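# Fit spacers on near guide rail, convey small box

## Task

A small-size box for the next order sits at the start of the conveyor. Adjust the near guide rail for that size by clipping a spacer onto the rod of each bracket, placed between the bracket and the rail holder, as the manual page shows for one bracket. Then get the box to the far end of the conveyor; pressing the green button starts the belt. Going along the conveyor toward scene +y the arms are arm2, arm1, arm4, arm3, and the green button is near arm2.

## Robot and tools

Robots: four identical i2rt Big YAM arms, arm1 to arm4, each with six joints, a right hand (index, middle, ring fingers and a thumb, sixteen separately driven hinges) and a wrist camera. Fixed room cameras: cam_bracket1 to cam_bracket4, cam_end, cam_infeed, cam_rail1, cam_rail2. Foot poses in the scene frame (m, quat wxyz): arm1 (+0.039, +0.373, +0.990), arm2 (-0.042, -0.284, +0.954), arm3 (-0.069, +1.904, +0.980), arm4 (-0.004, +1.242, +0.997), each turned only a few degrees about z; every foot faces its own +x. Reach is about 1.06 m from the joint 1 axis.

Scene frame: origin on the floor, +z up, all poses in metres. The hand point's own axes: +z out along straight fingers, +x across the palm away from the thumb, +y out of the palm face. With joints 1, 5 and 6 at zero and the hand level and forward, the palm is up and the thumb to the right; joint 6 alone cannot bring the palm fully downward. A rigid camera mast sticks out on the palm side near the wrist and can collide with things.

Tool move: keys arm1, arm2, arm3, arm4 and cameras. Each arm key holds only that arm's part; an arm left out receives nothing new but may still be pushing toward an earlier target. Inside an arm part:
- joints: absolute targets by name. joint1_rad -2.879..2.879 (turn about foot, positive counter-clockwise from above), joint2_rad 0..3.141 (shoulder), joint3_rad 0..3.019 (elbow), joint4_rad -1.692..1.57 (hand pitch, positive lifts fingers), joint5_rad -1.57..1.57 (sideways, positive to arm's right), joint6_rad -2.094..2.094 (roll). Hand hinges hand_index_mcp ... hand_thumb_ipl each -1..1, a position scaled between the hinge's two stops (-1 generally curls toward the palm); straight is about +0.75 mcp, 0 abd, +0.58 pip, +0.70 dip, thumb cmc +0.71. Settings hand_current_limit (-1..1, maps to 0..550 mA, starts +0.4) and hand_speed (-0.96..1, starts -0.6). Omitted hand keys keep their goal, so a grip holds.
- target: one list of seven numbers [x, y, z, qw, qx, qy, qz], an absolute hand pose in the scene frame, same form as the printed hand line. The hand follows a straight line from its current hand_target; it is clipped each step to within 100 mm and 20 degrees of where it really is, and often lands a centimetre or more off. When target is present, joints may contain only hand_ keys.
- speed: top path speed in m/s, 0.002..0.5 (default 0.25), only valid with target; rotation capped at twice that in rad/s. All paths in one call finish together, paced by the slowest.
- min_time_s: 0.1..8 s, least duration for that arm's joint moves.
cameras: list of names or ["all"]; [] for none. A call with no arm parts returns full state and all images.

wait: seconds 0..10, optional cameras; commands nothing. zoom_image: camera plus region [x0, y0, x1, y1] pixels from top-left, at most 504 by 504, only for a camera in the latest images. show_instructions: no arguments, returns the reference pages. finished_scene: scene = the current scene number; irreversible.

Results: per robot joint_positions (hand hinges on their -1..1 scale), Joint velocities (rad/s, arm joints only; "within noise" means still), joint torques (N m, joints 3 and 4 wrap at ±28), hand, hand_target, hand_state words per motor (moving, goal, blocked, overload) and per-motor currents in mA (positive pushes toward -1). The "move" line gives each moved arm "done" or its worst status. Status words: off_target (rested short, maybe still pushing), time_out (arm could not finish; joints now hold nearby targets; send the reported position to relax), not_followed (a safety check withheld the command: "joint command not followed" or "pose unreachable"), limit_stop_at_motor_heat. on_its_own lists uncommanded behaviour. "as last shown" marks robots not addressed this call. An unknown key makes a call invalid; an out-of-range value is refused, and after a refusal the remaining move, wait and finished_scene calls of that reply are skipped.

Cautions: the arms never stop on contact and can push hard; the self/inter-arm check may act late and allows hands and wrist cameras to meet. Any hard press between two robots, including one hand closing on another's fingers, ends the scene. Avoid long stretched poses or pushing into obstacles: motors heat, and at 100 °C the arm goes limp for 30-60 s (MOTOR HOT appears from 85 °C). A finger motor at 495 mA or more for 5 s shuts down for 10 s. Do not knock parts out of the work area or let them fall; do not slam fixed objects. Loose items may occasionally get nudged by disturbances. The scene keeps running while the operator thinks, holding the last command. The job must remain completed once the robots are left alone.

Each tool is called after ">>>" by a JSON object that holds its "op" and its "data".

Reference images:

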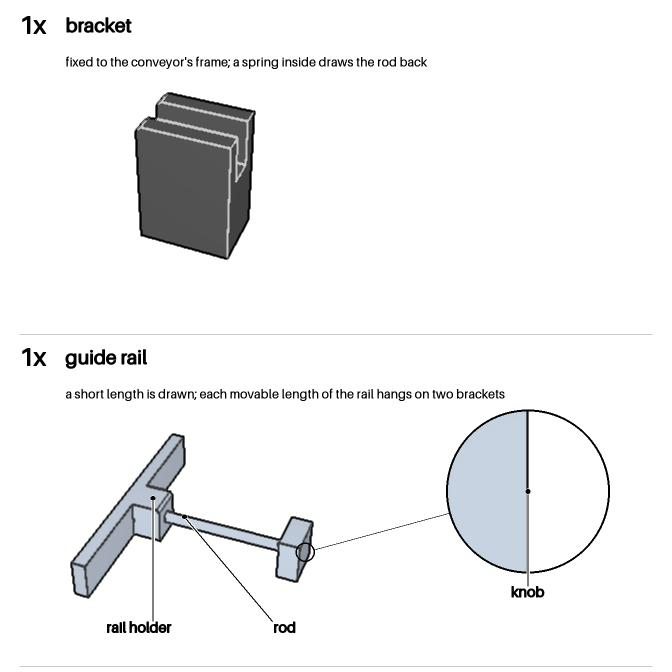

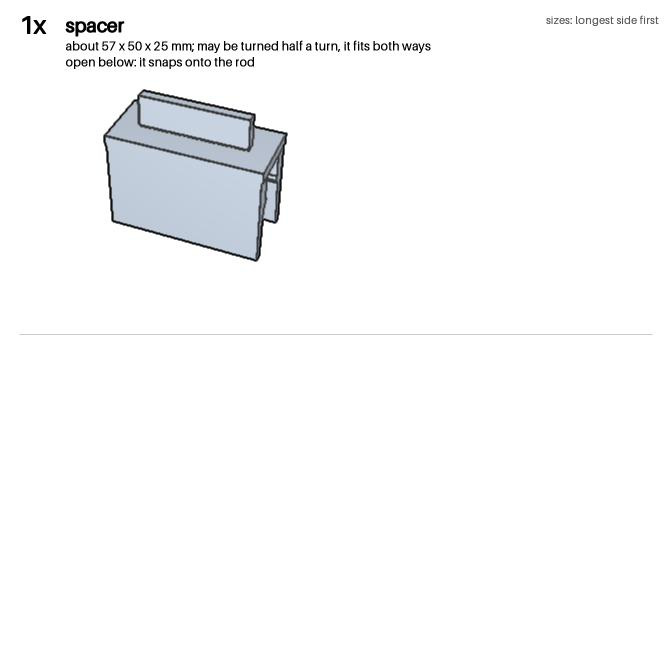

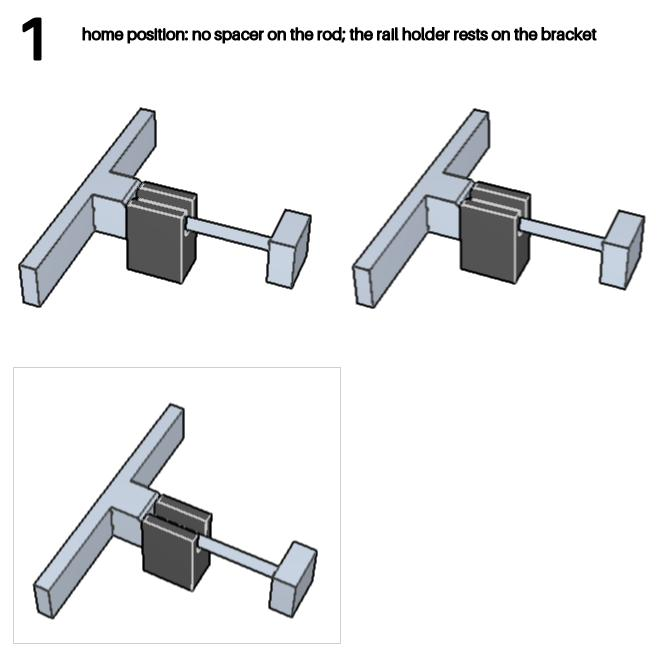

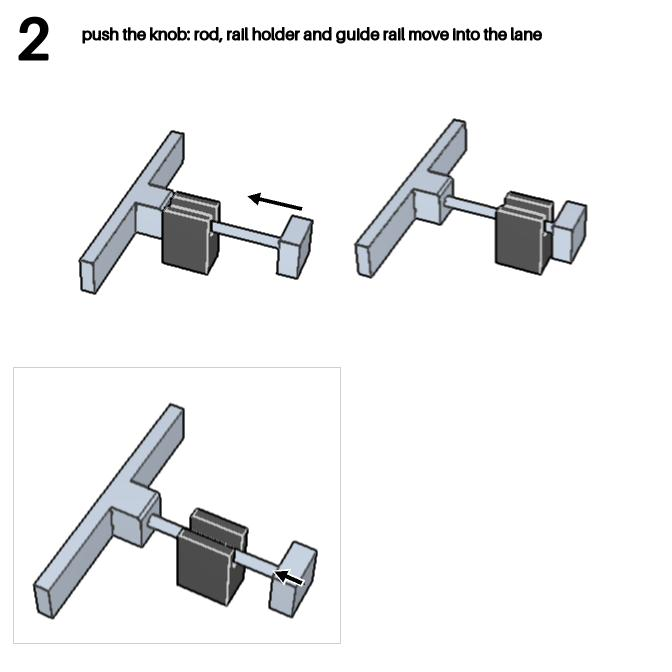

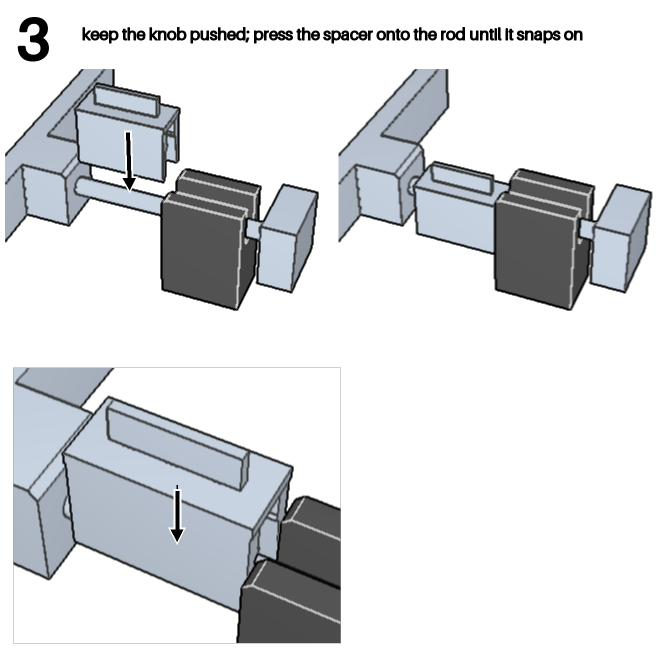

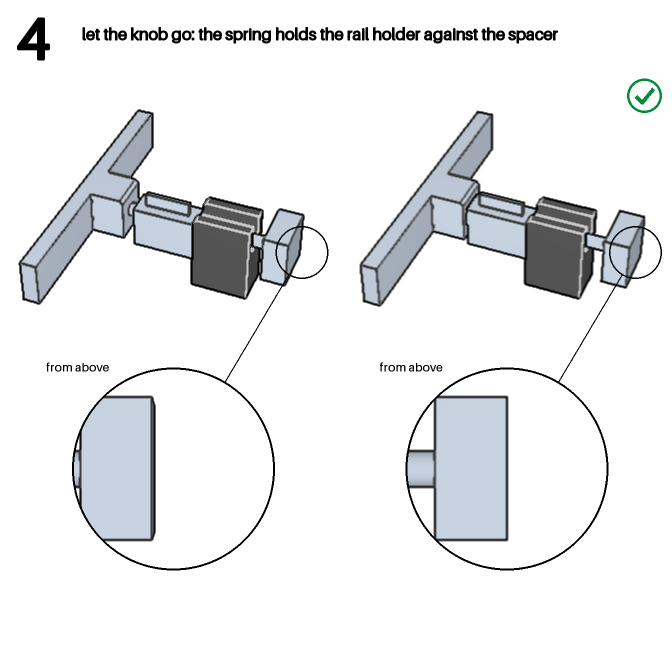

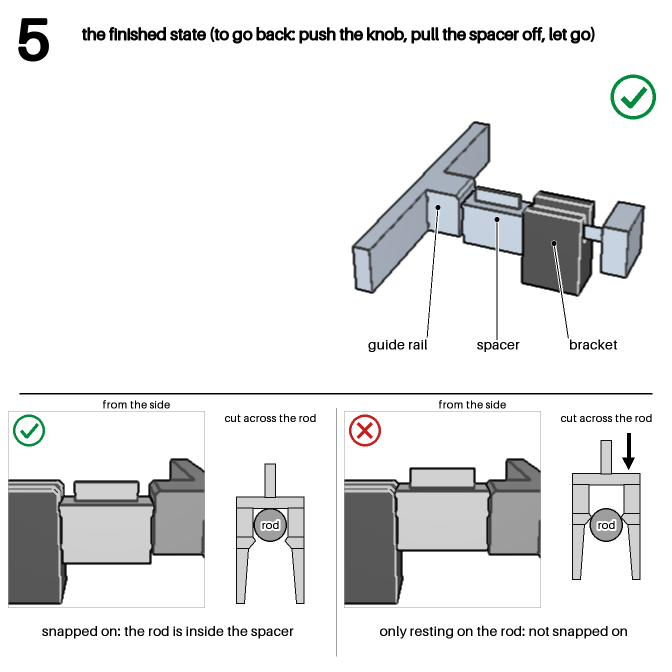

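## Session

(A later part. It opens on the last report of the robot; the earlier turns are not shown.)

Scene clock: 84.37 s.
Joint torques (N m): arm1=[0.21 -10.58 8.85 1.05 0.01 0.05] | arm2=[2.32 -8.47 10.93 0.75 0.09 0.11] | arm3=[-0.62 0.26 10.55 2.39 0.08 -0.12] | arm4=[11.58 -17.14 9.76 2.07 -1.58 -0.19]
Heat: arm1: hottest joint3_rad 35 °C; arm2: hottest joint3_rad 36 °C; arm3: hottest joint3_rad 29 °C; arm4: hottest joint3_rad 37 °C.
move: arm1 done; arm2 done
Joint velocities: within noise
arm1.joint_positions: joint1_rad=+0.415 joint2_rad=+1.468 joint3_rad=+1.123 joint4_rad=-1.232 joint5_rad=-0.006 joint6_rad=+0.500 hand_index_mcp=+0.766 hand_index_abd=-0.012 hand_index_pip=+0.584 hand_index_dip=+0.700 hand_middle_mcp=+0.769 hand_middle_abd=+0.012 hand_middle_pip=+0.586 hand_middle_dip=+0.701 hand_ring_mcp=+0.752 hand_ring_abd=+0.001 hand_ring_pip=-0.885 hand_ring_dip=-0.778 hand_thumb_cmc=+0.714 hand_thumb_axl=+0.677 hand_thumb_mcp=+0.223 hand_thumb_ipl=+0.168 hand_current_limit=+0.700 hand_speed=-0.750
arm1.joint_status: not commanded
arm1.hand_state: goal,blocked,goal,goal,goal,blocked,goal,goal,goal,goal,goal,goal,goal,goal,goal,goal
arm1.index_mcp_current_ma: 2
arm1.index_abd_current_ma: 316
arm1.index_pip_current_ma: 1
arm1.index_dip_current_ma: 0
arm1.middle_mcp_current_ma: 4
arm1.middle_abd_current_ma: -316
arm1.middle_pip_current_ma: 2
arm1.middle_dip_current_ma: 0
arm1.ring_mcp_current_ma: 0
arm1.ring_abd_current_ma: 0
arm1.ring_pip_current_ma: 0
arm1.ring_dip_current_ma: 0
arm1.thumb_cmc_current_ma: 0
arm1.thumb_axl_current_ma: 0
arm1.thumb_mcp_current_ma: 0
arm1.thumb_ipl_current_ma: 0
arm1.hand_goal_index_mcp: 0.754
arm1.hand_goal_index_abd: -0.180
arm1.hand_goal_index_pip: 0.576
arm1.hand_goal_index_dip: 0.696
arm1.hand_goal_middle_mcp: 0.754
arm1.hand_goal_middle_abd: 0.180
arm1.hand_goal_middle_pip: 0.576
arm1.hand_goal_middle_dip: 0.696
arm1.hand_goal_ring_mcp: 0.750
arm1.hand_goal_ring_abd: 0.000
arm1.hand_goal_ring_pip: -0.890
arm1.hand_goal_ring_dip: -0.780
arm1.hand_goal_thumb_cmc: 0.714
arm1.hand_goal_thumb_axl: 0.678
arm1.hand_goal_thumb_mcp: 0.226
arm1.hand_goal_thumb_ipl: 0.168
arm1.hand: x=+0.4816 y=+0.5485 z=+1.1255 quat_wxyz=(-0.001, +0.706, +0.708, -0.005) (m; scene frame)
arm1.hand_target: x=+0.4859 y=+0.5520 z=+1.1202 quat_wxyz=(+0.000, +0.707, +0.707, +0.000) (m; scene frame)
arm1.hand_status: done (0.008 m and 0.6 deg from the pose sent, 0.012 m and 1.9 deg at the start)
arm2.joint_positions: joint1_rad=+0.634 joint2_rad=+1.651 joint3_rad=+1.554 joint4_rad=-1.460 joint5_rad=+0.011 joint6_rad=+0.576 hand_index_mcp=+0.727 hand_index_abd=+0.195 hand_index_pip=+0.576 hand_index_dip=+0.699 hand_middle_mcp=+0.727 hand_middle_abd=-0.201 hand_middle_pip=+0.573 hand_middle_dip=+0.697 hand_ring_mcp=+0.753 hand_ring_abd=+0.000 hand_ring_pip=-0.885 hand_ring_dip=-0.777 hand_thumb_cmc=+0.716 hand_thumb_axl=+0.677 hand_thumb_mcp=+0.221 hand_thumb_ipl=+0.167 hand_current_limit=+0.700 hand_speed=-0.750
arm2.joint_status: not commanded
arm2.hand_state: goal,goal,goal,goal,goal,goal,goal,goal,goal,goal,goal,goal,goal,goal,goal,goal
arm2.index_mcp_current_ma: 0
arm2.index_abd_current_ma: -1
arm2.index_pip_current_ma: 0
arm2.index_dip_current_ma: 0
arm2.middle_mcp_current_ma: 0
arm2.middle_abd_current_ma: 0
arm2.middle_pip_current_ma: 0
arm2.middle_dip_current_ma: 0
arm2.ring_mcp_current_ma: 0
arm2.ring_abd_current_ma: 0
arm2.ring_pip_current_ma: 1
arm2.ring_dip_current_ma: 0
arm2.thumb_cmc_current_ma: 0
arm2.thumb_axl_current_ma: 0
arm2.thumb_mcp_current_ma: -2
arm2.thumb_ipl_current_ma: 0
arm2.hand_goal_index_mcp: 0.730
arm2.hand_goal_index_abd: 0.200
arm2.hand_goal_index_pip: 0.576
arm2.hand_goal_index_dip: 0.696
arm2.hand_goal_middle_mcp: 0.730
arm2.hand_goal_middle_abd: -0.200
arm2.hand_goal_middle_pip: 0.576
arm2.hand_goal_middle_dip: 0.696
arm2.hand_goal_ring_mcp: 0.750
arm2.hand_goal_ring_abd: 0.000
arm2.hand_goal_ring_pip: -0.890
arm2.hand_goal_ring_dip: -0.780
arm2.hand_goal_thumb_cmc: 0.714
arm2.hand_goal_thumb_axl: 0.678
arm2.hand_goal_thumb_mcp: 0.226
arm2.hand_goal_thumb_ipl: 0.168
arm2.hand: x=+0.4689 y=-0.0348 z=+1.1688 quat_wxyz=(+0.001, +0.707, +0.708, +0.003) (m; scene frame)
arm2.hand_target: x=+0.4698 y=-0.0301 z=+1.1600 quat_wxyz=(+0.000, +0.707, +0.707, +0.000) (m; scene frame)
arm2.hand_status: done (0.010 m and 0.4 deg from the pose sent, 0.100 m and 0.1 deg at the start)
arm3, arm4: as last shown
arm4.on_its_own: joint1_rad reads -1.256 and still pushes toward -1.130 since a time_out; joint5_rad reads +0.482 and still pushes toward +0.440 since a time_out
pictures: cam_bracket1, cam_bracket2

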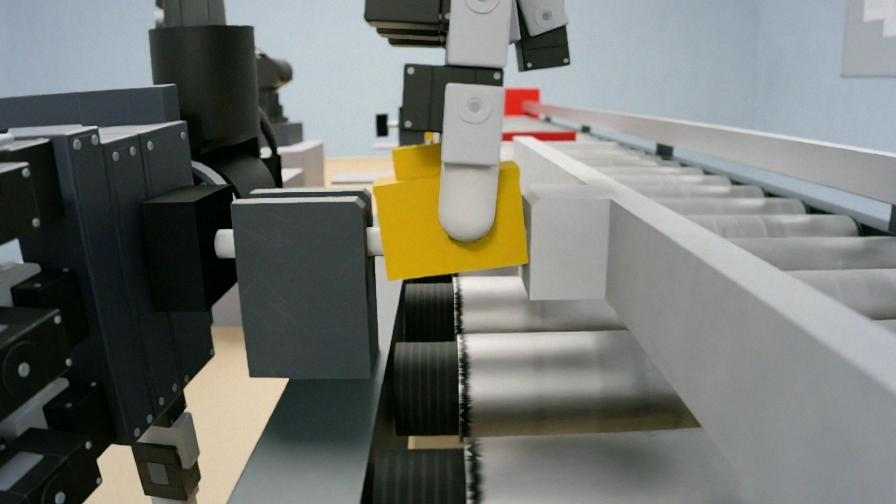

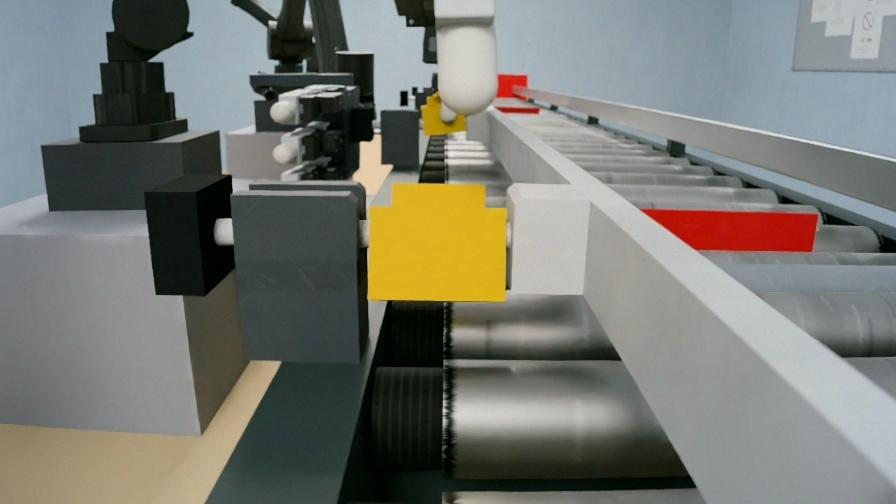

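>>> {"op": "move", "data": {"arm1": {"target":[0.484,0.5515,1.105,0,0.7071,0.7071,0],"speed":0.05}, "arm2": {"joints":{"hand_middle_abd":-0.05,"hand_index_abd":0.12}}, "cameras": ["cam_bracket1"]}}

>>> {"op": "zoom_image", "data": {"camera": "cam_bracket1", "region": [330, 130, 560, 310]}}

Scene clock: 85.43 s.
Joint torques (N m): arm1=[0.21 -9.82 7.79 1.28 0.02 0.06] | arm2=[2.96 -9 10.71 0.65 0.1 0.01] | arm3=[-0.62 0.21 10.55 2.4 0.08 -0.12] | arm4=[11.63 -17.26 9.72 2.1 -1.58 -0.19]
Heat: arm1: hottest joint3_rad 35 °C; arm2: hottest joint3_rad 36 °C; arm3: hottest joint3_rad 29 °C; arm4: hottest joint3_rad 37 °C.
move: arm1 off_target; arm2 done
Joint velocities: within noise
arm1.joint_positions: joint1_rad=+0.415 joint2_rad=+1.473 joint3_rad=+1.102 joint4_rad=-1.195 joint5_rad=-0.006 joint6_rad=+0.500 hand_index_mcp=+0.768 hand_index_abd=-0.012 hand_index_pip=+0.585 hand_index_dip=+0.700 hand_middle_mcp=+0.772 hand_middle_abd=+0.012 hand_middle_pip=+0.588 hand_middle_dip=+0.701 hand_ring_mcp=+0.752 hand_ring_abd=+0.001 hand_ring_pip=-0.885 hand_ring_dip=-0.778 hand_thumb_cmc=+0.714 hand_thumb_axl=+0.677 hand_thumb_mcp=+0.223 hand_thumb_ipl=+0.168 hand_current_limit=+0.700 hand_speed=-0.750
arm1.joint_status: not commanded
arm1.hand_state: goal,blocked,goal,goal,goal,blocked,goal,goal,goal,goal,goal,goal,goal,goal,goal,goal
arm1.index_mcp_current_ma: 3
arm1.index_abd_current_ma: 316
arm1.index_pip_current_ma: 1
arm1.index_dip_current_ma: 0
arm1.middle_mcp_current_ma: 6
arm1.middle_abd_current_ma: -316
arm1.middle_pip_current_ma: 2
arm1.middle_dip_current_ma: 0
arm1.ring_mcp_current_ma: 0
arm1.ring_abd_current_ma: 0
arm1.ring_pip_current_ma: 0
arm1.ring_dip_current_ma: 0
arm1.thumb_cmc_current_ma: 0
arm1.thumb_axl_current_ma: 0
arm1.thumb_mcp_current_ma: 0
arm1.thumb_ipl_current_ma: 0
arm1.hand_goal_index_mcp: 0.754
arm1.hand_goal_index_abd: -0.180
arm1.hand_goal_index_pip: 0.576
arm1.hand_goal_index_dip: 0.696
arm1.hand_goal_middle_mcp: 0.754
arm1.hand_goal_middle_abd: 0.180
arm1.hand_goal_middle_pip: 0.576
arm1.hand_goal_middle_dip: 0.696
arm1.hand_goal_ring_mcp: 0.750
arm1.hand_goal_ring_abd: 0.000
arm1.hand_goal_ring_pip: -0.890
arm1.hand_goal_ring_dip: -0.780
arm1.hand_goal_thumb_cmc: 0.714
arm1.hand_goal_thumb_axl: 0.678
arm1.hand_goal_thumb_mcp: 0.226
arm1.hand_goal_thumb_ipl: 0.168
arm1.hand: x=+0.4828 y=+0.5491 z=+1.1170 quat_wxyz=(+0.000, +0.706, +0.708, +0.001) (m; scene frame)
arm1.hand_target: x=+0.4836 y=+0.5513 z=+1.1052 quat_wxyz=(+0.000, +0.707, +0.707, +0.000) (m; scene frame)
arm1.hand_status: off_target (0.012 m and 0.2 deg from the pose sent, 0.021 m and 0.6 deg at the start)
arm2.joint_positions: joint1_rad=+0.634 joint2_rad=+1.651 joint3_rad=+1.554 joint4_rad=-1.460 joint5_rad=+0.011 joint6_rad=+0.576 hand_index_mcp=+0.727 hand_index_abd=+0.123 hand_index_pip=+0.576 hand_index_dip=+0.699 hand_middle_mcp=+0.727 hand_middle_abd=-0.053 hand_middle_pip=+0.573 hand_middle_dip=+0.697 hand_ring_mcp=+0.753 hand_ring_abd=+0.000 hand_ring_pip=-0.885 hand_ring_dip=-0.777 hand_thumb_cmc=+0.716 hand_thumb_axl=+0.677 hand_thumb_mcp=+0.221 hand_thumb_ipl=+0.167 hand_current_limit=+0.700 hand_speed=-0.750
arm2.joint_status: all done
arm2.hand_state: goal,goal,goal,goal,goal,goal,goal,goal,goal,goal,goal,goal,goal,goal,goal,goal
arm2.index_mcp_current_ma: 0
arm2.index_abd_current_ma: 0
arm2.index_pip_current_ma: 0
arm2.index_dip_current_ma: 0
arm2.middle_mcp_current_ma: 0
arm2.middle_abd_current_ma: 0
arm2.middle_pip_current_ma: 0
arm2.middle_dip_current_ma: 0
arm2.ring_mcp_current_ma: 0
arm2.ring_abd_current_ma: 0
arm2.ring_pip_current_ma: 1
arm2.ring_dip_current_ma: 0
arm2.thumb_cmc_current_ma: 0
arm2.thumb_axl_current_ma: 0
arm2.thumb_mcp_current_ma: -2
arm2.thumb_ipl_current_ma: 0
arm2.hand_goal_index_mcp: 0.730
arm2.hand_goal_index_abd: 0.120
arm2.hand_goal_index_pip: 0.576
arm2.hand_goal_index_dip: 0.696
arm2.hand_goal_middle_mcp: 0.730
arm2.hand_goal_middle_abd: -0.050
arm2.hand_goal_middle_pip: 0.576
arm2.hand_goal_middle_dip: 0.696
arm2.hand_goal_ring_mcp: 0.750
arm2.hand_goal_ring_abd: 0.000
arm2.hand_goal_ring_pip: -0.890
arm2.hand_goal_ring_dip: -0.780
arm2.hand_goal_thumb_cmc: 0.714
arm2.hand_goal_thumb_axl: 0.678
arm2.hand_goal_thumb_mcp: 0.226
arm2.hand_goal_thumb_ipl: 0.168
arm2.hand: x=+0.4689 y=-0.0348 z=+1.1688 quat_wxyz=(+0.001, +0.707, +0.708, +0.003) (m; scene frame)
arm2.hand_target: x=+0.4698 y=-0.0301 z=+1.1600 quat_wxyz=(+0.000, +0.707, +0.707, +0.000) (m; scene frame)
arm2.hand_status: not commanded
arm3, arm4: as last shown
arm4.joint_positions: joint1_rad=-1.256 joint2_rad=+2.473 joint3_rad=+1.538 joint4_rad=+0.875 joint5_rad=+0.482 joint6_rad=+1.576 hand_index_mcp=+0.735 hand_index_abd=-0.033 hand_index_pip=+0.566 hand_index_dip=+0.695 hand_middle_mcp=+0.753 hand_middle_abd=+0.002 hand_middle_pip=+0.577 hand_middle_dip=+0.696 hand_ring_mcp=+0.754 hand_ring_abd=+0.003 hand_ring_pip=+0.577 hand_ring_dip=+0.696 hand_thumb_cmc=+0.713 hand_thumb_axl=+0.677 hand_thumb_mcp=+0.227 hand_thumb_ipl=+0.168 hand_current_limit=+0.400 hand_speed=-0.600
arm4.on_its_own: joint1_rad reads -1.256 and still pushes toward -1.130 since a time_out; joint5_rad reads +0.482 and still pushes toward +0.440 since a time_out
pictures: cam_bracket1

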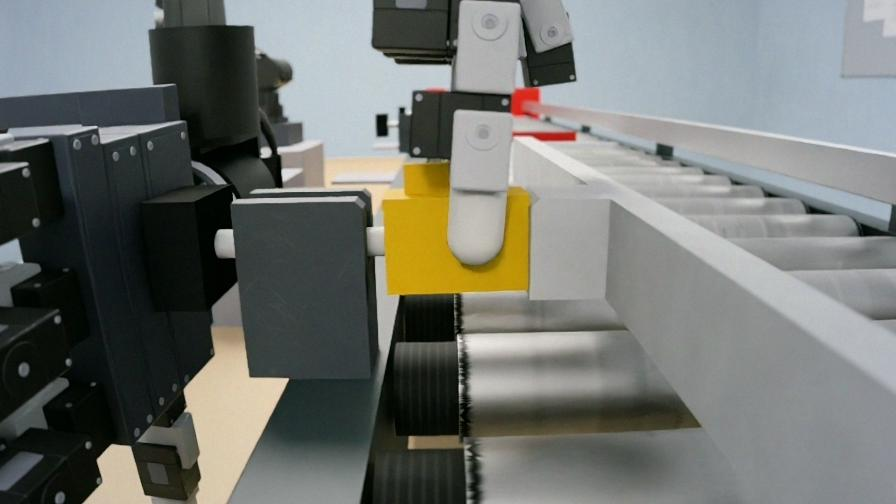

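Scaled by 2.191 from the camera's 896x504 image, which has a finer 1280x720 frame.

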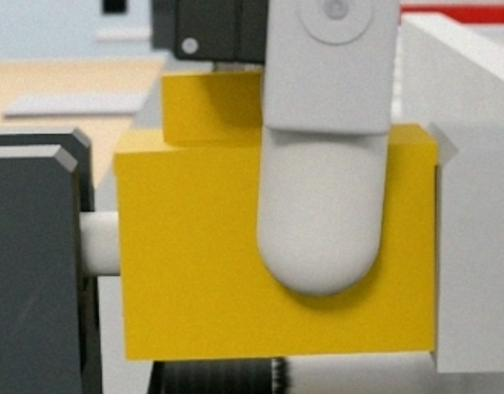

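>>> {"op": "move", "data": {"arm1": {"joints":{"hand_index_abd":-0.02,"hand_middle_abd":0.03,"hand_index_mcp":0.73,"hand_middle_mcp":0.73}}, "arm2": {"target":[0.466,-0.036,1.122,0,0.7071,0.7071,0],"speed":0.1}, "cameras": ["cam_bracket1","cam_bracket2"]}}

>>> {"op": "move", "data": {"arm1": {"target":[0.462,0.5505,1.055,-0.012,0.705,0.709,-0.02],"speed":0.05}, "cameras": ["cam_bracket1"]}}

Scene clock: 86.77 s.
Joint torques (N m): arm1=[0.38 -10.17 7.98 1.07 0.03 0.04] | arm2=[1.32 -9.05 10.63 0.43 0.11 0.01] | arm3=[-0.62 0.26 10.55 2.4 0.08 -0.12] | arm4=[11.69 -17.2 9.74 2.09 -1.58 -0.18]
Heat: arm1: hottest joint3_rad 35 °C; arm2: hottest joint3_rad 36 °C; arm3: hottest joint3_rad 29 °C; arm4: hottest joint3_rad 37 °C.
move: arm1 off_target; arm2 done
Joint velocities: within noise
arm1.joint_positions: joint1_rad=+0.415 joint2_rad=+1.474 joint3_rad=+1.100 joint4_rad=-1.190 joint5_rad=-0.006 joint6_rad=+0.500 hand_index_mcp=+0.761 hand_index_abd=+0.005 hand_index_pip=+0.586 hand_index_dip=+0.700 hand_middle_mcp=+0.747 hand_middle_abd=+0.007 hand_middle_pip=+0.587 hand_middle_dip=+0.701 hand_ring_mcp=+0.752 hand_ring_abd=+0.001 hand_ring_pip=-0.885 hand_ring_dip=-0.778 hand_thumb_cmc=+0.714 hand_thumb_axl=+0.677 hand_thumb_mcp=+0.223 hand_thumb_ipl=+0.168 hand_current_limit=+0.700 hand_speed=-0.750
arm1.joint_status: hand_index_mcp off_target (ended at +0.761, target +0.730); hand_index_abd off_target (ended at +0.005, target -0.020); hand_middle_abd off_target (ended at +0.007, target +0.030); the others done
arm1.hand_state: blocked,blocked,goal,goal,goal,blocked,goal,goal,goal,goal,goal,goal,goal,goal,goal,goal
arm1.index_mcp_current_ma: 16
arm1.index_abd_current_ma: 7
arm1.index_pip_current_ma: 2
arm1.index_dip_current_ma: 0
arm1.middle_mcp_current_ma: 5
arm1.middle_abd_current_ma: -6
arm1.middle_pip_current_ma: 2
arm1.middle_dip_current_ma: 0
arm1.ring_mcp_current_ma: 0
arm1.ring_abd_current_ma: 0
arm1.ring_pip_current_ma: 0
arm1.ring_dip_current_ma: 0
arm1.thumb_cmc_current_ma: 0
arm1.thumb_axl_current_ma: 0
arm1.thumb_mcp_current_ma: 0
arm1.thumb_ipl_current_ma: 0
arm1.hand_goal_index_mcp: 0.730
arm1.hand_goal_index_abd: -0.020
arm1.hand_goal_index_pip: 0.576
arm1.hand_goal_index_dip: 0.696
arm1.hand_goal_middle_mcp: 0.730
arm1.hand_goal_middle_abd: 0.030
arm1.hand_goal_middle_pip: 0.576
arm1.hand_goal_middle_dip: 0.696
arm1.hand_goal_ring_mcp: 0.750
arm1.hand_goal_ring_abd: 0.000
arm1.hand_goal_ring_pip: -0.890
arm1.hand_goal_ring_dip: -0.780
arm1.hand_goal_thumb_cmc: 0.714
arm1.hand_goal_thumb_axl: 0.678
arm1.hand_goal_thumb_mcp: 0.226
arm1.hand_goal_thumb_ipl: 0.168
arm1.hand: x=+0.4832 y=+0.5493 z=+1.1162 quat_wxyz=(+0.001, +0.706, +0.708, +0.002) (m; scene frame)
arm1.hand_target: x=+0.4836 y=+0.5513 z=+1.1052 quat_wxyz=(+0.000, +0.707, +0.707, +0.000) (m; scene frame)
arm1.hand_status: not commanded
arm2.joint_positions: joint1_rad=+0.634 joint2_rad=+1.651 joint3_rad=+1.454 joint4_rad=-1.359 joint5_rad=+0.011 joint6_rad=+0.576 hand_index_mcp=+0.727 hand_index_abd=+0.123 hand_index_pip=+0.576 hand_index_dip=+0.699 hand_middle_mcp=+0.727 hand_middle_abd=-0.053 hand_middle_pip=+0.573 hand_middle_dip=+0.697 hand_ring_mcp=+0.753 hand_ring_abd=+0.000 hand_ring_pip=-0.885 hand_ring_dip=-0.777 hand_thumb_cmc=+0.716 hand_thumb_axl=+0.677 hand_thumb_mcp=+0.221 hand_thumb_ipl=+0.167 hand_current_limit=+0.700 hand_speed=-0.750
arm2.joint_status: not commanded
arm2.hand_state: goal,goal,goal,goal,goal,goal,goal,goal,goal,goal,goal,goal,goal,goal,goal,goal
arm2.index_mcp_current_ma: 0
arm2.index_abd_current_ma: 0
arm2.index_pip_current_ma: 0
arm2.index_dip_current_ma: 0
arm2.middle_mcp_current_ma: 0
arm2.middle_abd_current_ma: 0
arm2.middle_pip_current_ma: 0
arm2.middle_dip_current_ma: 0
arm2.ring_mcp_current_ma: 0
arm2.ring_abd_current_ma: 0
arm2.ring_pip_current_ma: 1
arm2.ring_dip_current_ma: 0
arm2.thumb_cmc_current_ma: 0
arm2.thumb_axl_current_ma: 0
arm2.thumb_mcp_current_ma: -2
arm2.thumb_ipl_current_ma: 0
arm2.hand_goal_index_mcp: 0.730
arm2.hand_goal_index_abd: 0.120
arm2.hand_goal_index_pip: 0.576
arm2.hand_goal_index_dip: 0.696
arm2.hand_goal_middle_mcp: 0.730
arm2.hand_goal_middle_abd: -0.050
arm2.hand_goal_middle_pip: 0.576
arm2.hand_goal_middle_dip: 0.696
arm2.hand_goal_ring_mcp: 0.750
arm2.hand_goal_ring_abd: 0.000
arm2.hand_goal_ring_pip: -0.890
arm2.hand_goal_ring_dip: -0.780
arm2.hand_goal_thumb_cmc: 0.714
arm2.hand_goal_thumb_axl: 0.678
arm2.hand_goal_thumb_mcp: 0.226
arm2.hand_goal_thumb_ipl: 0.168
arm2.hand: x=+0.4639 y=-0.0376 z=+1.1310 quat_wxyz=(+0.001, +0.707, +0.708, +0.004) (m; scene frame)
arm2.hand_target: x=+0.4659 y=-0.0361 z=+1.1220 quat_wxyz=(+0.000, +0.707, +0.707, +0.000) (m; scene frame)
arm2.hand_status: done (0.009 m and 0.4 deg from the pose sent, 0.047 m and 0.4 deg at the start)
arm3, arm4: as last shown
arm4.on_its_own: joint1_rad reads -1.256 and still pushes toward -1.130 since a time_out; joint5_rad reads +0.482 and still pushes toward +0.440 since a time_out
pictures: cam_bracket1, cam_bracket2

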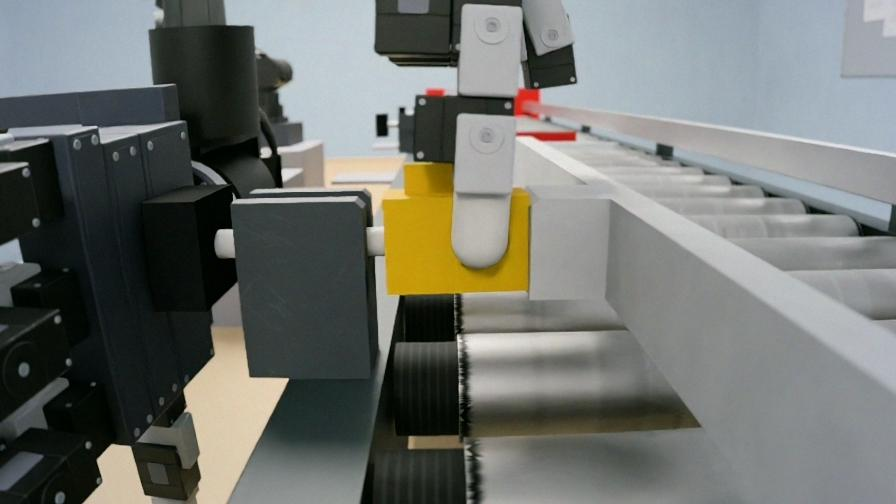

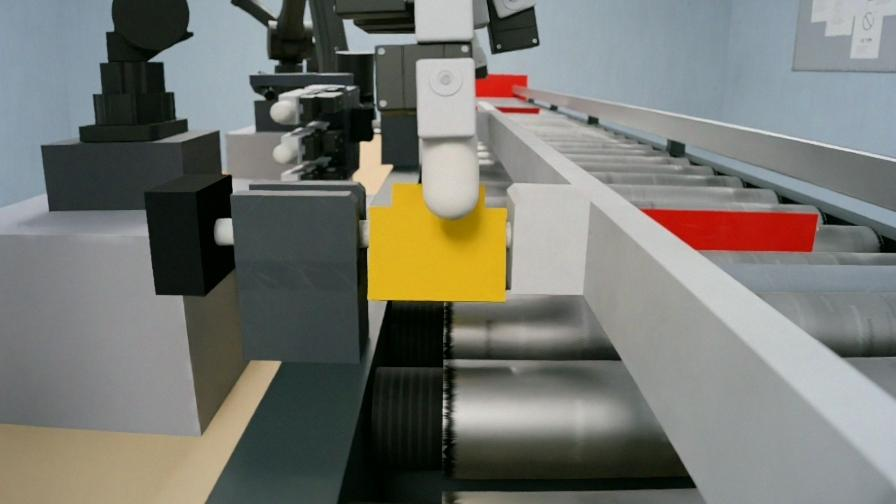

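Scene clock: 92.90 s.
Joint torques (N m): arm1=[1.08 -4.84 5.15 1.26 -0.63 0.07] | arm2=[1.85 -9.11 10.62 0.75 0.06 -0.03] | arm3=[-0.62 0.26 10.55 2.4 0.08 -0.12] | arm4=[11.75 -17.08 9.73 2.07 -1.56 -0.19]
Heat: arm1: hottest joint3_rad 35 °C; arm2: hottest joint3_rad 37 °C; arm3: hottest joint3_rad 29 °C; arm4: hottest joint3_rad 37 °C.
move: arm1 moving
Joint velocities: within noise
arm1.joint_positions: joint1_rad=+0.422 joint2_rad=+1.433 joint3_rad=+1.030 joint4_rad=-1.112 joint5_rad=-0.003 joint6_rad=+0.512 hand_index_mcp=+0.741 hand_index_abd=+0.003 hand_index_pip=+0.588 hand_index_dip=+0.706 hand_middle_mcp=+0.737 hand_middle_abd=+0.007 hand_middle_pip=+0.583 hand_middle_dip=+0.701 hand_ring_mcp=+0.751 hand_ring_abd=+0.001 hand_ring_pip=-0.885 hand_ring_dip=-0.778 hand_thumb_cmc=+0.714 hand_thumb_axl=+0.677 hand_thumb_mcp=+0.223 hand_thumb_ipl=+0.168 hand_current_limit=+0.700 hand_speed=-0.750
arm1.joint_status: not commanded
arm1.hand_state: moving,blocked,moving,goal,goal,blocked,moving,goal,goal,goal,goal,goal,goal,goal,goal,goal
arm1.index_mcp_current_ma: 2
arm1.index_abd_current_ma: 6
arm1.index_pip_current_ma: 2
arm1.index_dip_current_ma: 1
arm1.middle_mcp_current_ma: 1
arm1.middle_abd_current_ma: -6
arm1.middle_pip_current_ma: 1
arm1.middle_dip_current_ma: 0
arm1.ring_mcp_current_ma: 0
arm1.ring_abd_current_ma: 0
arm1.ring_pip_current_ma: 0
arm1.ring_dip_current_ma: 0
arm1.thumb_cmc_current_ma: 0
arm1.thumb_axl_current_ma: 0
arm1.thumb_mcp_current_ma: 0
arm1.thumb_ipl_current_ma: 0
arm1.hand_goal_index_mcp: 0.730
arm1.hand_goal_index_abd: -0.020
arm1.hand_goal_index_pip: 0.576
arm1.hand_goal_index_dip: 0.696
arm1.hand_goal_middle_mcp: 0.730
arm1.hand_goal_middle_abd: 0.030
arm1.hand_goal_middle_pip: 0.576
arm1.hand_goal_middle_dip: 0.696
arm1.hand_goal_ring_mcp: 0.750
arm1.hand_goal_ring_abd: 0.000
arm1.hand_goal_ring_pip: -0.890
arm1.hand_goal_ring_dip: -0.780
arm1.hand_goal_thumb_cmc: 0.714
arm1.hand_goal_thumb_axl: 0.678
arm1.hand_goal_thumb_mcp: 0.226
arm1.hand_goal_thumb_ipl: 0.168
arm1.hand: x=+0.4749 y=+0.5470 z=+1.1103 quat_wxyz=(+0.009, +0.708, +0.706, +0.025) (m; scene frame)
arm1.hand_target: x=+0.4580 y=+0.5477 z=+1.0592 quat_wxyz=(-0.012, +0.705, +0.709, -0.020) (m; scene frame)
arm1.hand_status: moving (0.057 m and 5.7 deg from the pose sent, 0.065 m and 2.9 deg at the start)
arm2, arm3: as last shown
arm4.joint_positions: joint1_rad=-1.256 joint2_rad=+2.473 joint3_rad=+1.538 joint4_rad=+0.875 joint5_rad=+0.482 joint6_rad=+1.576 hand_index_mcp=+0.735 hand_index_abd=-0.034 hand_index_pip=+0.566 hand_index_dip=+0.695 hand_middle_mcp=+0.753 hand_middle_abd=+0.002 hand_middle_pip=+0.577 hand_middle_dip=+0.696 hand_ring_mcp=+0.754 hand_ring_abd=+0.003 hand_ring_pip=+0.577 hand_ring_dip=+0.696 hand_thumb_cmc=+0.713 hand_thumb_axl=+0.677 hand_thumb_mcp=+0.227 hand_thumb_ipl=+0.168 hand_current_limit=+0.400 hand_speed=-0.600
arm4.joint_status: not commanded
arm4.hand_state: goal,blocked,goal,goal,goal,goal,goal,goal,goal,goal,goal,goal,goal,goal,goal,goal
arm4.index_mcp_current_ma: -56
arm4.index_abd_current_ma: -91
arm4.index_pip_current_ma: -24
arm4.index_dip_current_ma: -2
arm4.middle_mcp_current_ma: -2
arm4.middle_abd_current_ma: 3
arm4.middle_pip_current_ma: 1
arm4.middle_dip_current_ma: 0
arm4.ring_mcp_current_ma: 0
arm4.ring_abd_current_ma: 4
arm4.ring_pip_current_ma: 1
arm4.ring_dip_current_ma: 0
arm4.thumb_cmc_current_ma: -2
arm4.thumb_axl_current_ma: -1
arm4.thumb_mcp_current_ma: 1
arm4.thumb_ipl_current_ma: -1
arm4.hand_goal_index_mcp: 0.754
arm4.hand_goal_index_abd: 0.000
arm4.hand_goal_index_pip: 0.576
arm4.hand_goal_index_dip: 0.696
arm4.hand_goal_middle_mcp: 0.754
arm4.hand_goal_middle_abd: 0.000
arm4.hand_goal_middle_pip: 0.576
arm4.hand_goal_middle_dip: 0.696
arm4.hand_goal_ring_mcp: 0.754
arm4.hand_goal_ring_abd: 0.000
arm4.hand_goal_ring_pip: 0.576
arm4.hand_goal_ring_dip: 0.696
arm4.hand_goal_thumb_cmc: 0.714
arm4.hand_goal_thumb_axl: 0.678
arm4.hand_goal_thumb_mcp: 0.226
arm4.hand_goal_thumb_ipl: 0.168
arm4.on_its_own: joint1_rad reads -1.256 and still pushes toward -1.130 since a time_out; joint5_rad reads +0.482 and still pushes toward +0.440 since a time_out
arm4.hand: x=+0.1537 y=+0.4674 z=+0.9693 quat_wxyz=(+0.508, +0.494, -0.532, +0.463) (m; scene frame)
arm4.hand_target: x=+0.2616 y=+0.4816 z=+0.9706 quat_wxyz=(+0.470, +0.536, -0.486, +0.505) (m; scene frame)
arm4.hand_status: not commanded
pictures: cam_bracket1
led back after a hold (arm1 arm): the arm was led back toward your command in small steps, so it may still be short of it.
pose unreachable (arm1 arm): on one or more control steps of this call this arm could not follow its commanded pose, so it was not sent that pose on those steps. It may still have moved: this result reports where it is.
cause: moving toward the commanded pose would bring a part of the arm too close to another arm (this arm's hand and a part of the arm4 arm, along the way the arms are being sent, or toward where that arm still pushes).

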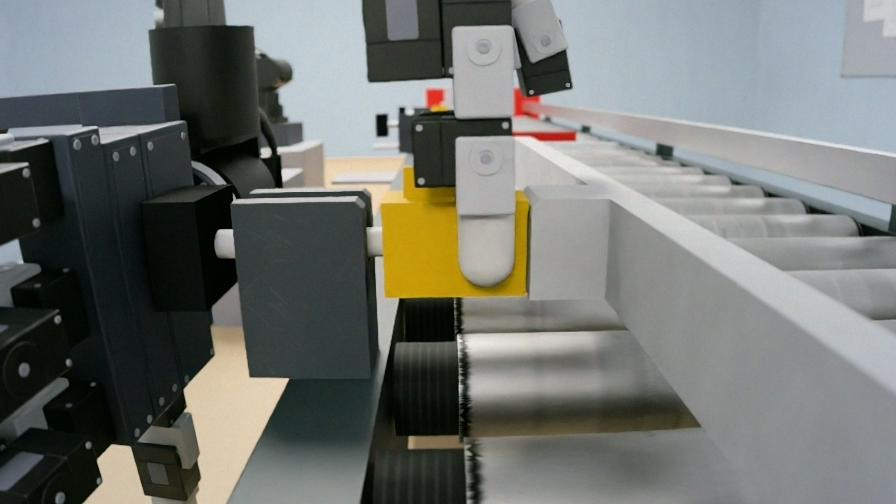

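>>> {"op": "move", "data": {"arm4": {"joints":{"joint1_rad":-1.17},"min_time_s":1}, "arm1": {"target":[0.462,0.5515,1.06,-0.012,0.705,0.709,-0.02],"speed":0.05}, "cameras": ["cam_bracket1","cam_bracket2"]}}

Scene clock: 98.60 s.
Joint torques (N m): arm1=[1.32 -5.07 5.91 1.28 -0.57 0.05] | arm2=[1.79 -8.88 10.7 0.76 0.09 -0.03] | arm3=[-0.62 0.26 10.56 2.4 0.08 -0.12] | arm4=[9.35 -17.03 9.74 2.1 -1.05 -0.18]
Heat: arm1: hottest joint3_rad 34 °C; arm2: hottest joint3_rad 37 °C; arm3: hottest joint3_rad 29 °C; arm4: hottest joint3_rad 38 °C.
move: arm1 moving; arm4 time_out
Joint velocities: within noise
arm1.joint_positions: joint1_rad=+0.426 joint2_rad=+1.433 joint3_rad=+1.031 joint4_rad=-1.123 joint5_rad=-0.005 joint6_rad=+0.516 hand_index_mcp=+0.745 hand_index_abd=+0.003 hand_index_pip=+0.587 hand_index_dip=+0.703 hand_middle_mcp=+0.737 hand_middle_abd=+0.007 hand_middle_pip=+0.583 hand_middle_dip=+0.700 hand_ring_mcp=+0.751 hand_ring_abd=+0.001 hand_ring_pip=-0.885 hand_ring_dip=-0.778 hand_thumb_cmc=+0.714 hand_thumb_axl=+0.677 hand_thumb_mcp=+0.223 hand_thumb_ipl=+0.168 hand_current_limit=+0.700 hand_speed=-0.750
arm1.joint_status: not commanded
arm1.hand_state: goal,blocked,goal,goal,moving,blocked,goal,goal,goal,goal,goal,goal,goal,goal,goal,goal
arm1.index_mcp_current_ma: 4
arm1.index_abd_current_ma: 6
arm1.index_pip_current_ma: 2
arm1.index_dip_current_ma: 1
arm1.middle_mcp_current_ma: 1
arm1.middle_abd_current_ma: -6
arm1.middle_pip_current_ma: 1
arm1.middle_dip_current_ma: 0
arm1.ring_mcp_current_ma: 0
arm1.ring_abd_current_ma: 0
arm1.ring_pip_current_ma: 0
arm1.ring_dip_current_ma: 0
arm1.thumb_cmc_current_ma: 0
arm1.thumb_axl_current_ma: 0
arm1.thumb_mcp_current_ma: 0
arm1.thumb_ipl_current_ma: 0
arm1.hand_goal_index_mcp: 0.730
arm1.hand_goal_index_abd: -0.020
arm1.hand_goal_index_pip: 0.576
arm1.hand_goal_index_dip: 0.696
arm1.hand_goal_middle_mcp: 0.730
arm1.hand_goal_middle_abd: 0.030
arm1.hand_goal_middle_pip: 0.576
arm1.hand_goal_middle_dip: 0.696
arm1.hand_goal_ring_mcp: 0.750
arm1.hand_goal_ring_abd: 0.000
arm1.hand_goal_ring_pip: -0.890
arm1.hand_goal_ring_dip: -0.780
arm1.hand_goal_thumb_cmc: 0.714
arm1.hand_goal_thumb_axl: 0.678
arm1.hand_goal_thumb_mcp: 0.226
arm1.hand_goal_thumb_ipl: 0.168
arm1.hand: x=+0.4722 y=+0.5474 z=+1.1098 quat_wxyz=(+0.006, +0.708, +0.706, +0.020) (m; scene frame)
arm1.hand_target: x=+0.4584 y=+0.5491 z=+1.0636 quat_wxyz=(-0.012, +0.705, +0.709, -0.020) (m; scene frame)
arm1.hand_status: moving (0.051 m and 5.1 deg from the pose sent, 0.052 m and 5.7 deg at the start)
arm2, arm3: as last shown
arm4.joint_positions: joint1_rad=-1.265 joint2_rad=+2.473 joint3_rad=+1.538 joint4_rad=+0.875 joint5_rad=+0.469 joint6_rad=+1.576 hand_index_mcp=+0.757 hand_index_abd=-0.035 hand_index_pip=+0.578 hand_index_dip=+0.695 hand_middle_mcp=+0.753 hand_middle_abd=+0.002 hand_middle_pip=+0.577 hand_middle_dip=+0.696 hand_ring_mcp=+0.754 hand_ring_abd=+0.003 hand_ring_pip=+0.577 hand_ring_dip=+0.696 hand_thumb_cmc=+0.713 hand_thumb_axl=+0.677 hand_thumb_mcp=+0.227 hand_thumb_ipl=+0.168 hand_current_limit=+0.400 hand_speed=-0.600
arm4.joint_status: joint1_rad time_out (moved -0.010 of +0.086)
arm4.hand_state: goal,blocked,goal,goal,goal,goal,goal,goal,goal,goal,goal,goal,goal,goal,goal,goal
arm4.index_mcp_current_ma: 9
arm4.index_abd_current_ma: -93
arm4.index_pip_current_ma: 3
arm4.index_dip_current_ma: -2
arm4.middle_mcp_current_ma: -2
arm4.middle_abd_current_ma: 3
arm4.middle_pip_current_ma: 1
arm4.middle_dip_current_ma: 0
arm4.ring_mcp_current_ma: 0
arm4.ring_abd_current_ma: 4
arm4.ring_pip_current_ma: 1
arm4.ring_dip_current_ma: 0
arm4.thumb_cmc_current_ma: -2
arm4.thumb_axl_current_ma: -1
arm4.thumb_mcp_current_ma: 1
arm4.thumb_ipl_current_ma: -1
arm4.hand_goal_index_mcp: 0.754
arm4.hand_goal_index_abd: 0.000
arm4.hand_goal_index_pip: 0.576
arm4.hand_goal_index_dip: 0.696
arm4.hand_goal_middle_mcp: 0.754
arm4.hand_goal_middle_abd: 0.000
arm4.hand_goal_middle_pip: 0.576
arm4.hand_goal_middle_dip: 0.696
arm4.hand_goal_ring_mcp: 0.754
arm4.hand_goal_ring_abd: 0.000
arm4.hand_goal_ring_pip: 0.576
arm4.hand_goal_ring_dip: 0.696
arm4.hand_goal_thumb_cmc: 0.714
arm4.hand_goal_thumb_axl: 0.678
arm4.hand_goal_thumb_mcp: 0.226
arm4.hand_goal_thumb_ipl: 0.168
arm4.on_its_own: joint1_rad reads -1.265 and still pushes toward -1.170 since a time_out
arm4.hand: x=+0.1484 y=+0.4647 z=+0.9691 quat_wxyz=(+0.507, +0.495, -0.531, +0.464) (m; scene frame)
arm4.hand_target: x=+0.2312 y=+0.4717 z=+0.9702 quat_wxyz=(+0.480, +0.526, -0.497, +0.495) (m; scene frame)
arm4.hand_status: not commanded
pictures: cam_bracket1, cam_bracket2
led back after a hold (arm1 arm): the arm was led back toward your command in small steps, so it may still be short of it.
pose unreachable (arm1 arm): on one or more control steps of this call this arm could not follow its commanded pose, so it was not sent that pose on those steps. It may still have moved: this result reports where it is.
cause: moving toward the commanded pose would bring a part of the arm too close to another arm (this arm's hand and a part of the arm4 arm, along the way the arms are being sent, or toward where that arm still pushes).

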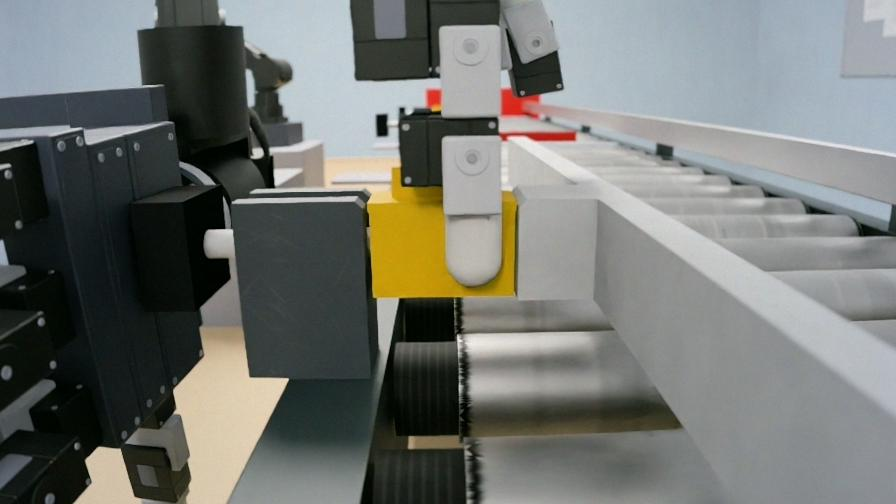

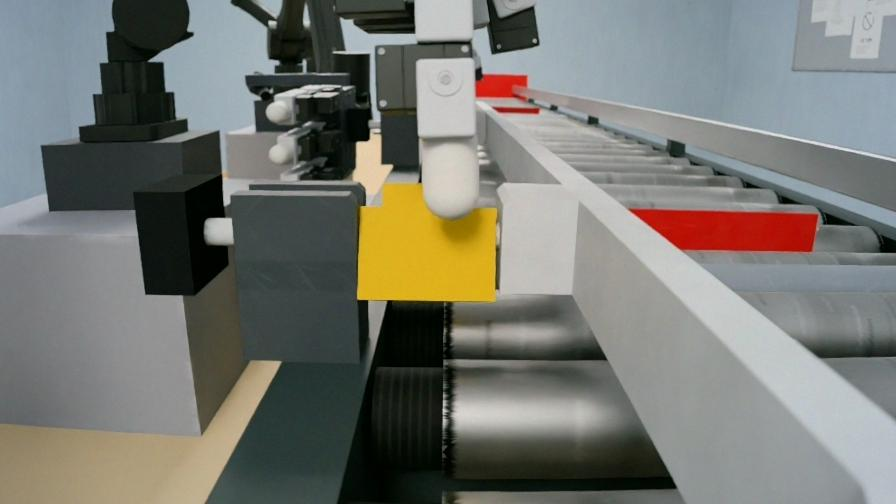

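>>> {"op": "move", "data": {"arm1": {"target":[0.472,0.5520,1.045,-0.009,0.706,0.708,-0.015],"speed":0.05}, "cameras": ["cam_bracket1"]}}

Scene clock: 99.70 s.
Joint torques (N m): arm1=[-0.03 -10.75 9.05 0.29 0.06 0] | arm2=[1.14 -8.41 10.52 0.73 0.1 0.03] | arm3=[-0.62 0.21 10.56 2.39 0.07 -0.12] | arm4=[9.23 -17.08 9.77 2.11 -1.05 -0.18]
Heat: arm1: hottest joint3_rad 34 °C; arm2: hottest joint3_rad 37 °C; arm3: hottest joint3_rad 29 °C; arm4: hottest joint3_rad 38 °C.
move: arm1 not_followed
Joint velocities: within noise
arm1.joint_positions: joint1_rad=+0.426 joint2_rad=+1.427 joint3_rad=+1.032 joint4_rad=-1.123 joint5_rad=-0.003 joint6_rad=+0.516 hand_index_mcp=+0.743 hand_index_abd=+0.003 hand_index_pip=+0.586 hand_index_dip=+0.702 hand_middle_mcp=+0.735 hand_middle_abd=+0.006 hand_middle_pip=+0.582 hand_middle_dip=+0.700 hand_ring_mcp=+0.751 hand_ring_abd=+0.001 hand_ring_pip=-0.885 hand_ring_dip=-0.778 hand_thumb_cmc=+0.714 hand_thumb_axl=+0.677 hand_thumb_mcp=+0.223 hand_thumb_ipl=+0.168 hand_current_limit=+0.700 hand_speed=-0.750
arm1.joint_status: not commanded
arm1.hand_state: goal,blocked,goal,goal,goal,blocked,goal,goal,goal,goal,goal,goal,goal,goal,goal,goal
arm1.index_mcp_current_ma: 3
arm1.index_abd_current_ma: 6
arm1.index_pip_current_ma: 2
arm1.index_dip_current_ma: 1
arm1.middle_mcp_current_ma: 1
arm1.middle_abd_current_ma: -7
arm1.middle_pip_current_ma: 0
arm1.middle_dip_current_ma: 0
arm1.ring_mcp_current_ma: 0
arm1.ring_abd_current_ma: 0
arm1.ring_pip_current_ma: 0
arm1.ring_dip_current_ma: 0
arm1.thumb_cmc_current_ma: 0
arm1.thumb_axl_current_ma: 0
arm1.thumb_mcp_current_ma: 0
arm1.thumb_ipl_current_ma: 0
arm1.hand_goal_index_mcp: 0.730
arm1.hand_goal_index_abd: -0.020
arm1.hand_goal_index_pip: 0.576
arm1.hand_goal_index_dip: 0.696
arm1.hand_goal_middle_mcp: 0.730
arm1.hand_goal_middle_abd: 0.030
arm1.hand_goal_middle_pip: 0.576
arm1.hand_goal_middle_dip: 0.696
arm1.hand_goal_ring_mcp: 0.750
arm1.hand_goal_ring_abd: 0.000
arm1.hand_goal_ring_pip: -0.890
arm1.hand_goal_ring_dip: -0.780
arm1.hand_goal_thumb_cmc: 0.714
arm1.hand_goal_thumb_axl: 0.678
arm1.hand_goal_thumb_mcp: 0.226
arm1.hand_goal_thumb_ipl: 0.168
arm1.hand: x=+0.4730 y=+0.5474 z=+1.1134 quat_wxyz=(+0.008, +0.708, +0.706, +0.024) (m; scene frame)
arm1.hand_target: x=+0.4730 y=+0.5474 z=+1.1134 quat_wxyz=(+0.008, +0.708, +0.706, +0.024) (m; scene frame)
arm1.hand_status: not_followed (0.069 m and 4.9 deg from the pose sent, 0.065 m and 4.4 deg at the start)
arm2, arm3: as last shown
arm4.joint_positions: joint1_rad=-1.266 joint2_rad=+2.473 joint3_rad=+1.538 joint4_rad=+0.875 joint5_rad=+0.469 joint6_rad=+1.576 hand_index_mcp=+0.759 hand_index_abd=-0.035 hand_index_pip=+0.578 hand_index_dip=+0.695 hand_middle_mcp=+0.753 hand_middle_abd=+0.002 hand_middle_pip=+0.577 hand_middle_dip=+0.696 hand_ring_mcp=+0.754 hand_ring_abd=+0.003 hand_ring_pip=+0.577 hand_ring_dip=+0.696 hand_thumb_cmc=+0.713 hand_thumb_axl=+0.677 hand_thumb_mcp=+0.227 hand_thumb_ipl=+0.168 hand_current_limit=+0.400 hand_speed=-0.600
arm4.joint_status: not commanded
arm4.hand_state: goal,blocked,goal,goal,goal,goal,goal,goal,goal,goal,goal,goal,goal,goal,goal,goal
arm4.index_mcp_current_ma: 10
arm4.index_abd_current_ma: -93
arm4.index_pip_current_ma: 4
arm4.index_dip_current_ma: -2
arm4.middle_mcp_current_ma: -2
arm4.middle_abd_current_ma: 3
arm4.middle_pip_current_ma: 1
arm4.middle_dip_current_ma: 0
arm4.ring_mcp_current_ma: 0
arm4.ring_abd_current_ma: 4
arm4.ring_pip_current_ma: 1
arm4.ring_dip_current_ma: 0
arm4.thumb_cmc_current_ma: -2
arm4.thumb_axl_current_ma: -1
arm4.thumb_mcp_current_ma: 1
arm4.thumb_ipl_current_ma: -1
arm4.hand_goal_index_mcp: 0.754
arm4.hand_goal_index_abd: 0.000
arm4.hand_goal_index_pip: 0.576
arm4.hand_goal_index_dip: 0.696
arm4.hand_goal_middle_mcp: 0.754
arm4.hand_goal_middle_abd: 0.000
arm4.hand_goal_middle_pip: 0.576
arm4.hand_goal_middle_dip: 0.696
arm4.hand_goal_ring_mcp: 0.754
arm4.hand_goal_ring_abd: 0.000
arm4.hand_goal_ring_pip: 0.576
arm4.hand_goal_ring_dip: 0.696
arm4.hand_goal_thumb_cmc: 0.714
arm4.hand_goal_thumb_axl: 0.678
arm4.hand_goal_thumb_mcp: 0.226
arm4.hand_goal_thumb_ipl: 0.168
arm4.on_its_own: joint1_rad reads -1.266 and still pushes toward -1.170 since a time_out
arm4.hand: x=+0.1481 y=+0.4646 z=+0.9691 quat_wxyz=(+0.507, +0.495, -0.532, +0.464) (m; scene frame)
arm4.hand_target: x=+0.2311 y=+0.4717 z=+0.9702 quat_wxyz=(+0.480, +0.526, -0.497, +0.495) (m; scene frame)
arm4.hand_status: not commanded
pictures: cam_bracket1
led back after a hold (arm1 arm): the arm was led back toward your command in small steps, so it may still be short of it.
pose unreachable (arm1 arm): on one or more control steps of this call this arm could not follow its commanded pose, so it was not sent that pose on those steps. On the call's last step it was still not sent that pose. It may still have moved: this result reports where it is.
cause: moving toward the commanded pose would bring a part of the arm too close to another arm (this arm's hand and a part of the arm4 arm, along the way the arms are being sent, or toward where that arm still pushes).

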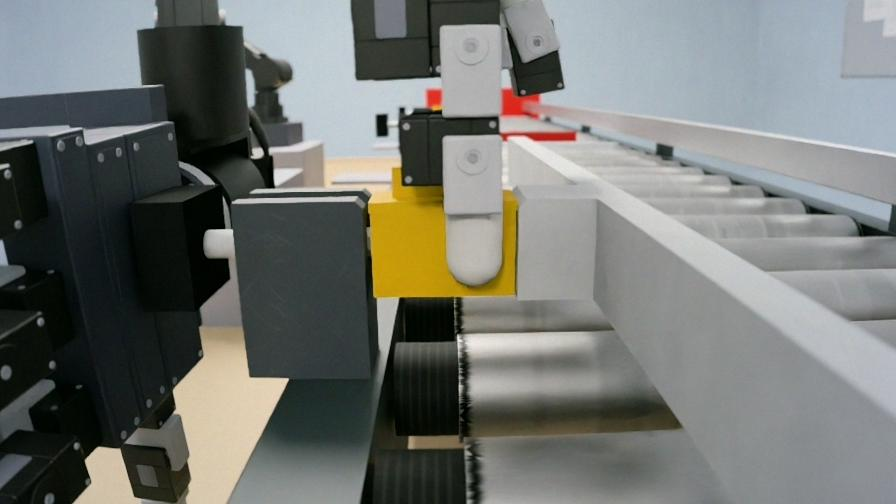

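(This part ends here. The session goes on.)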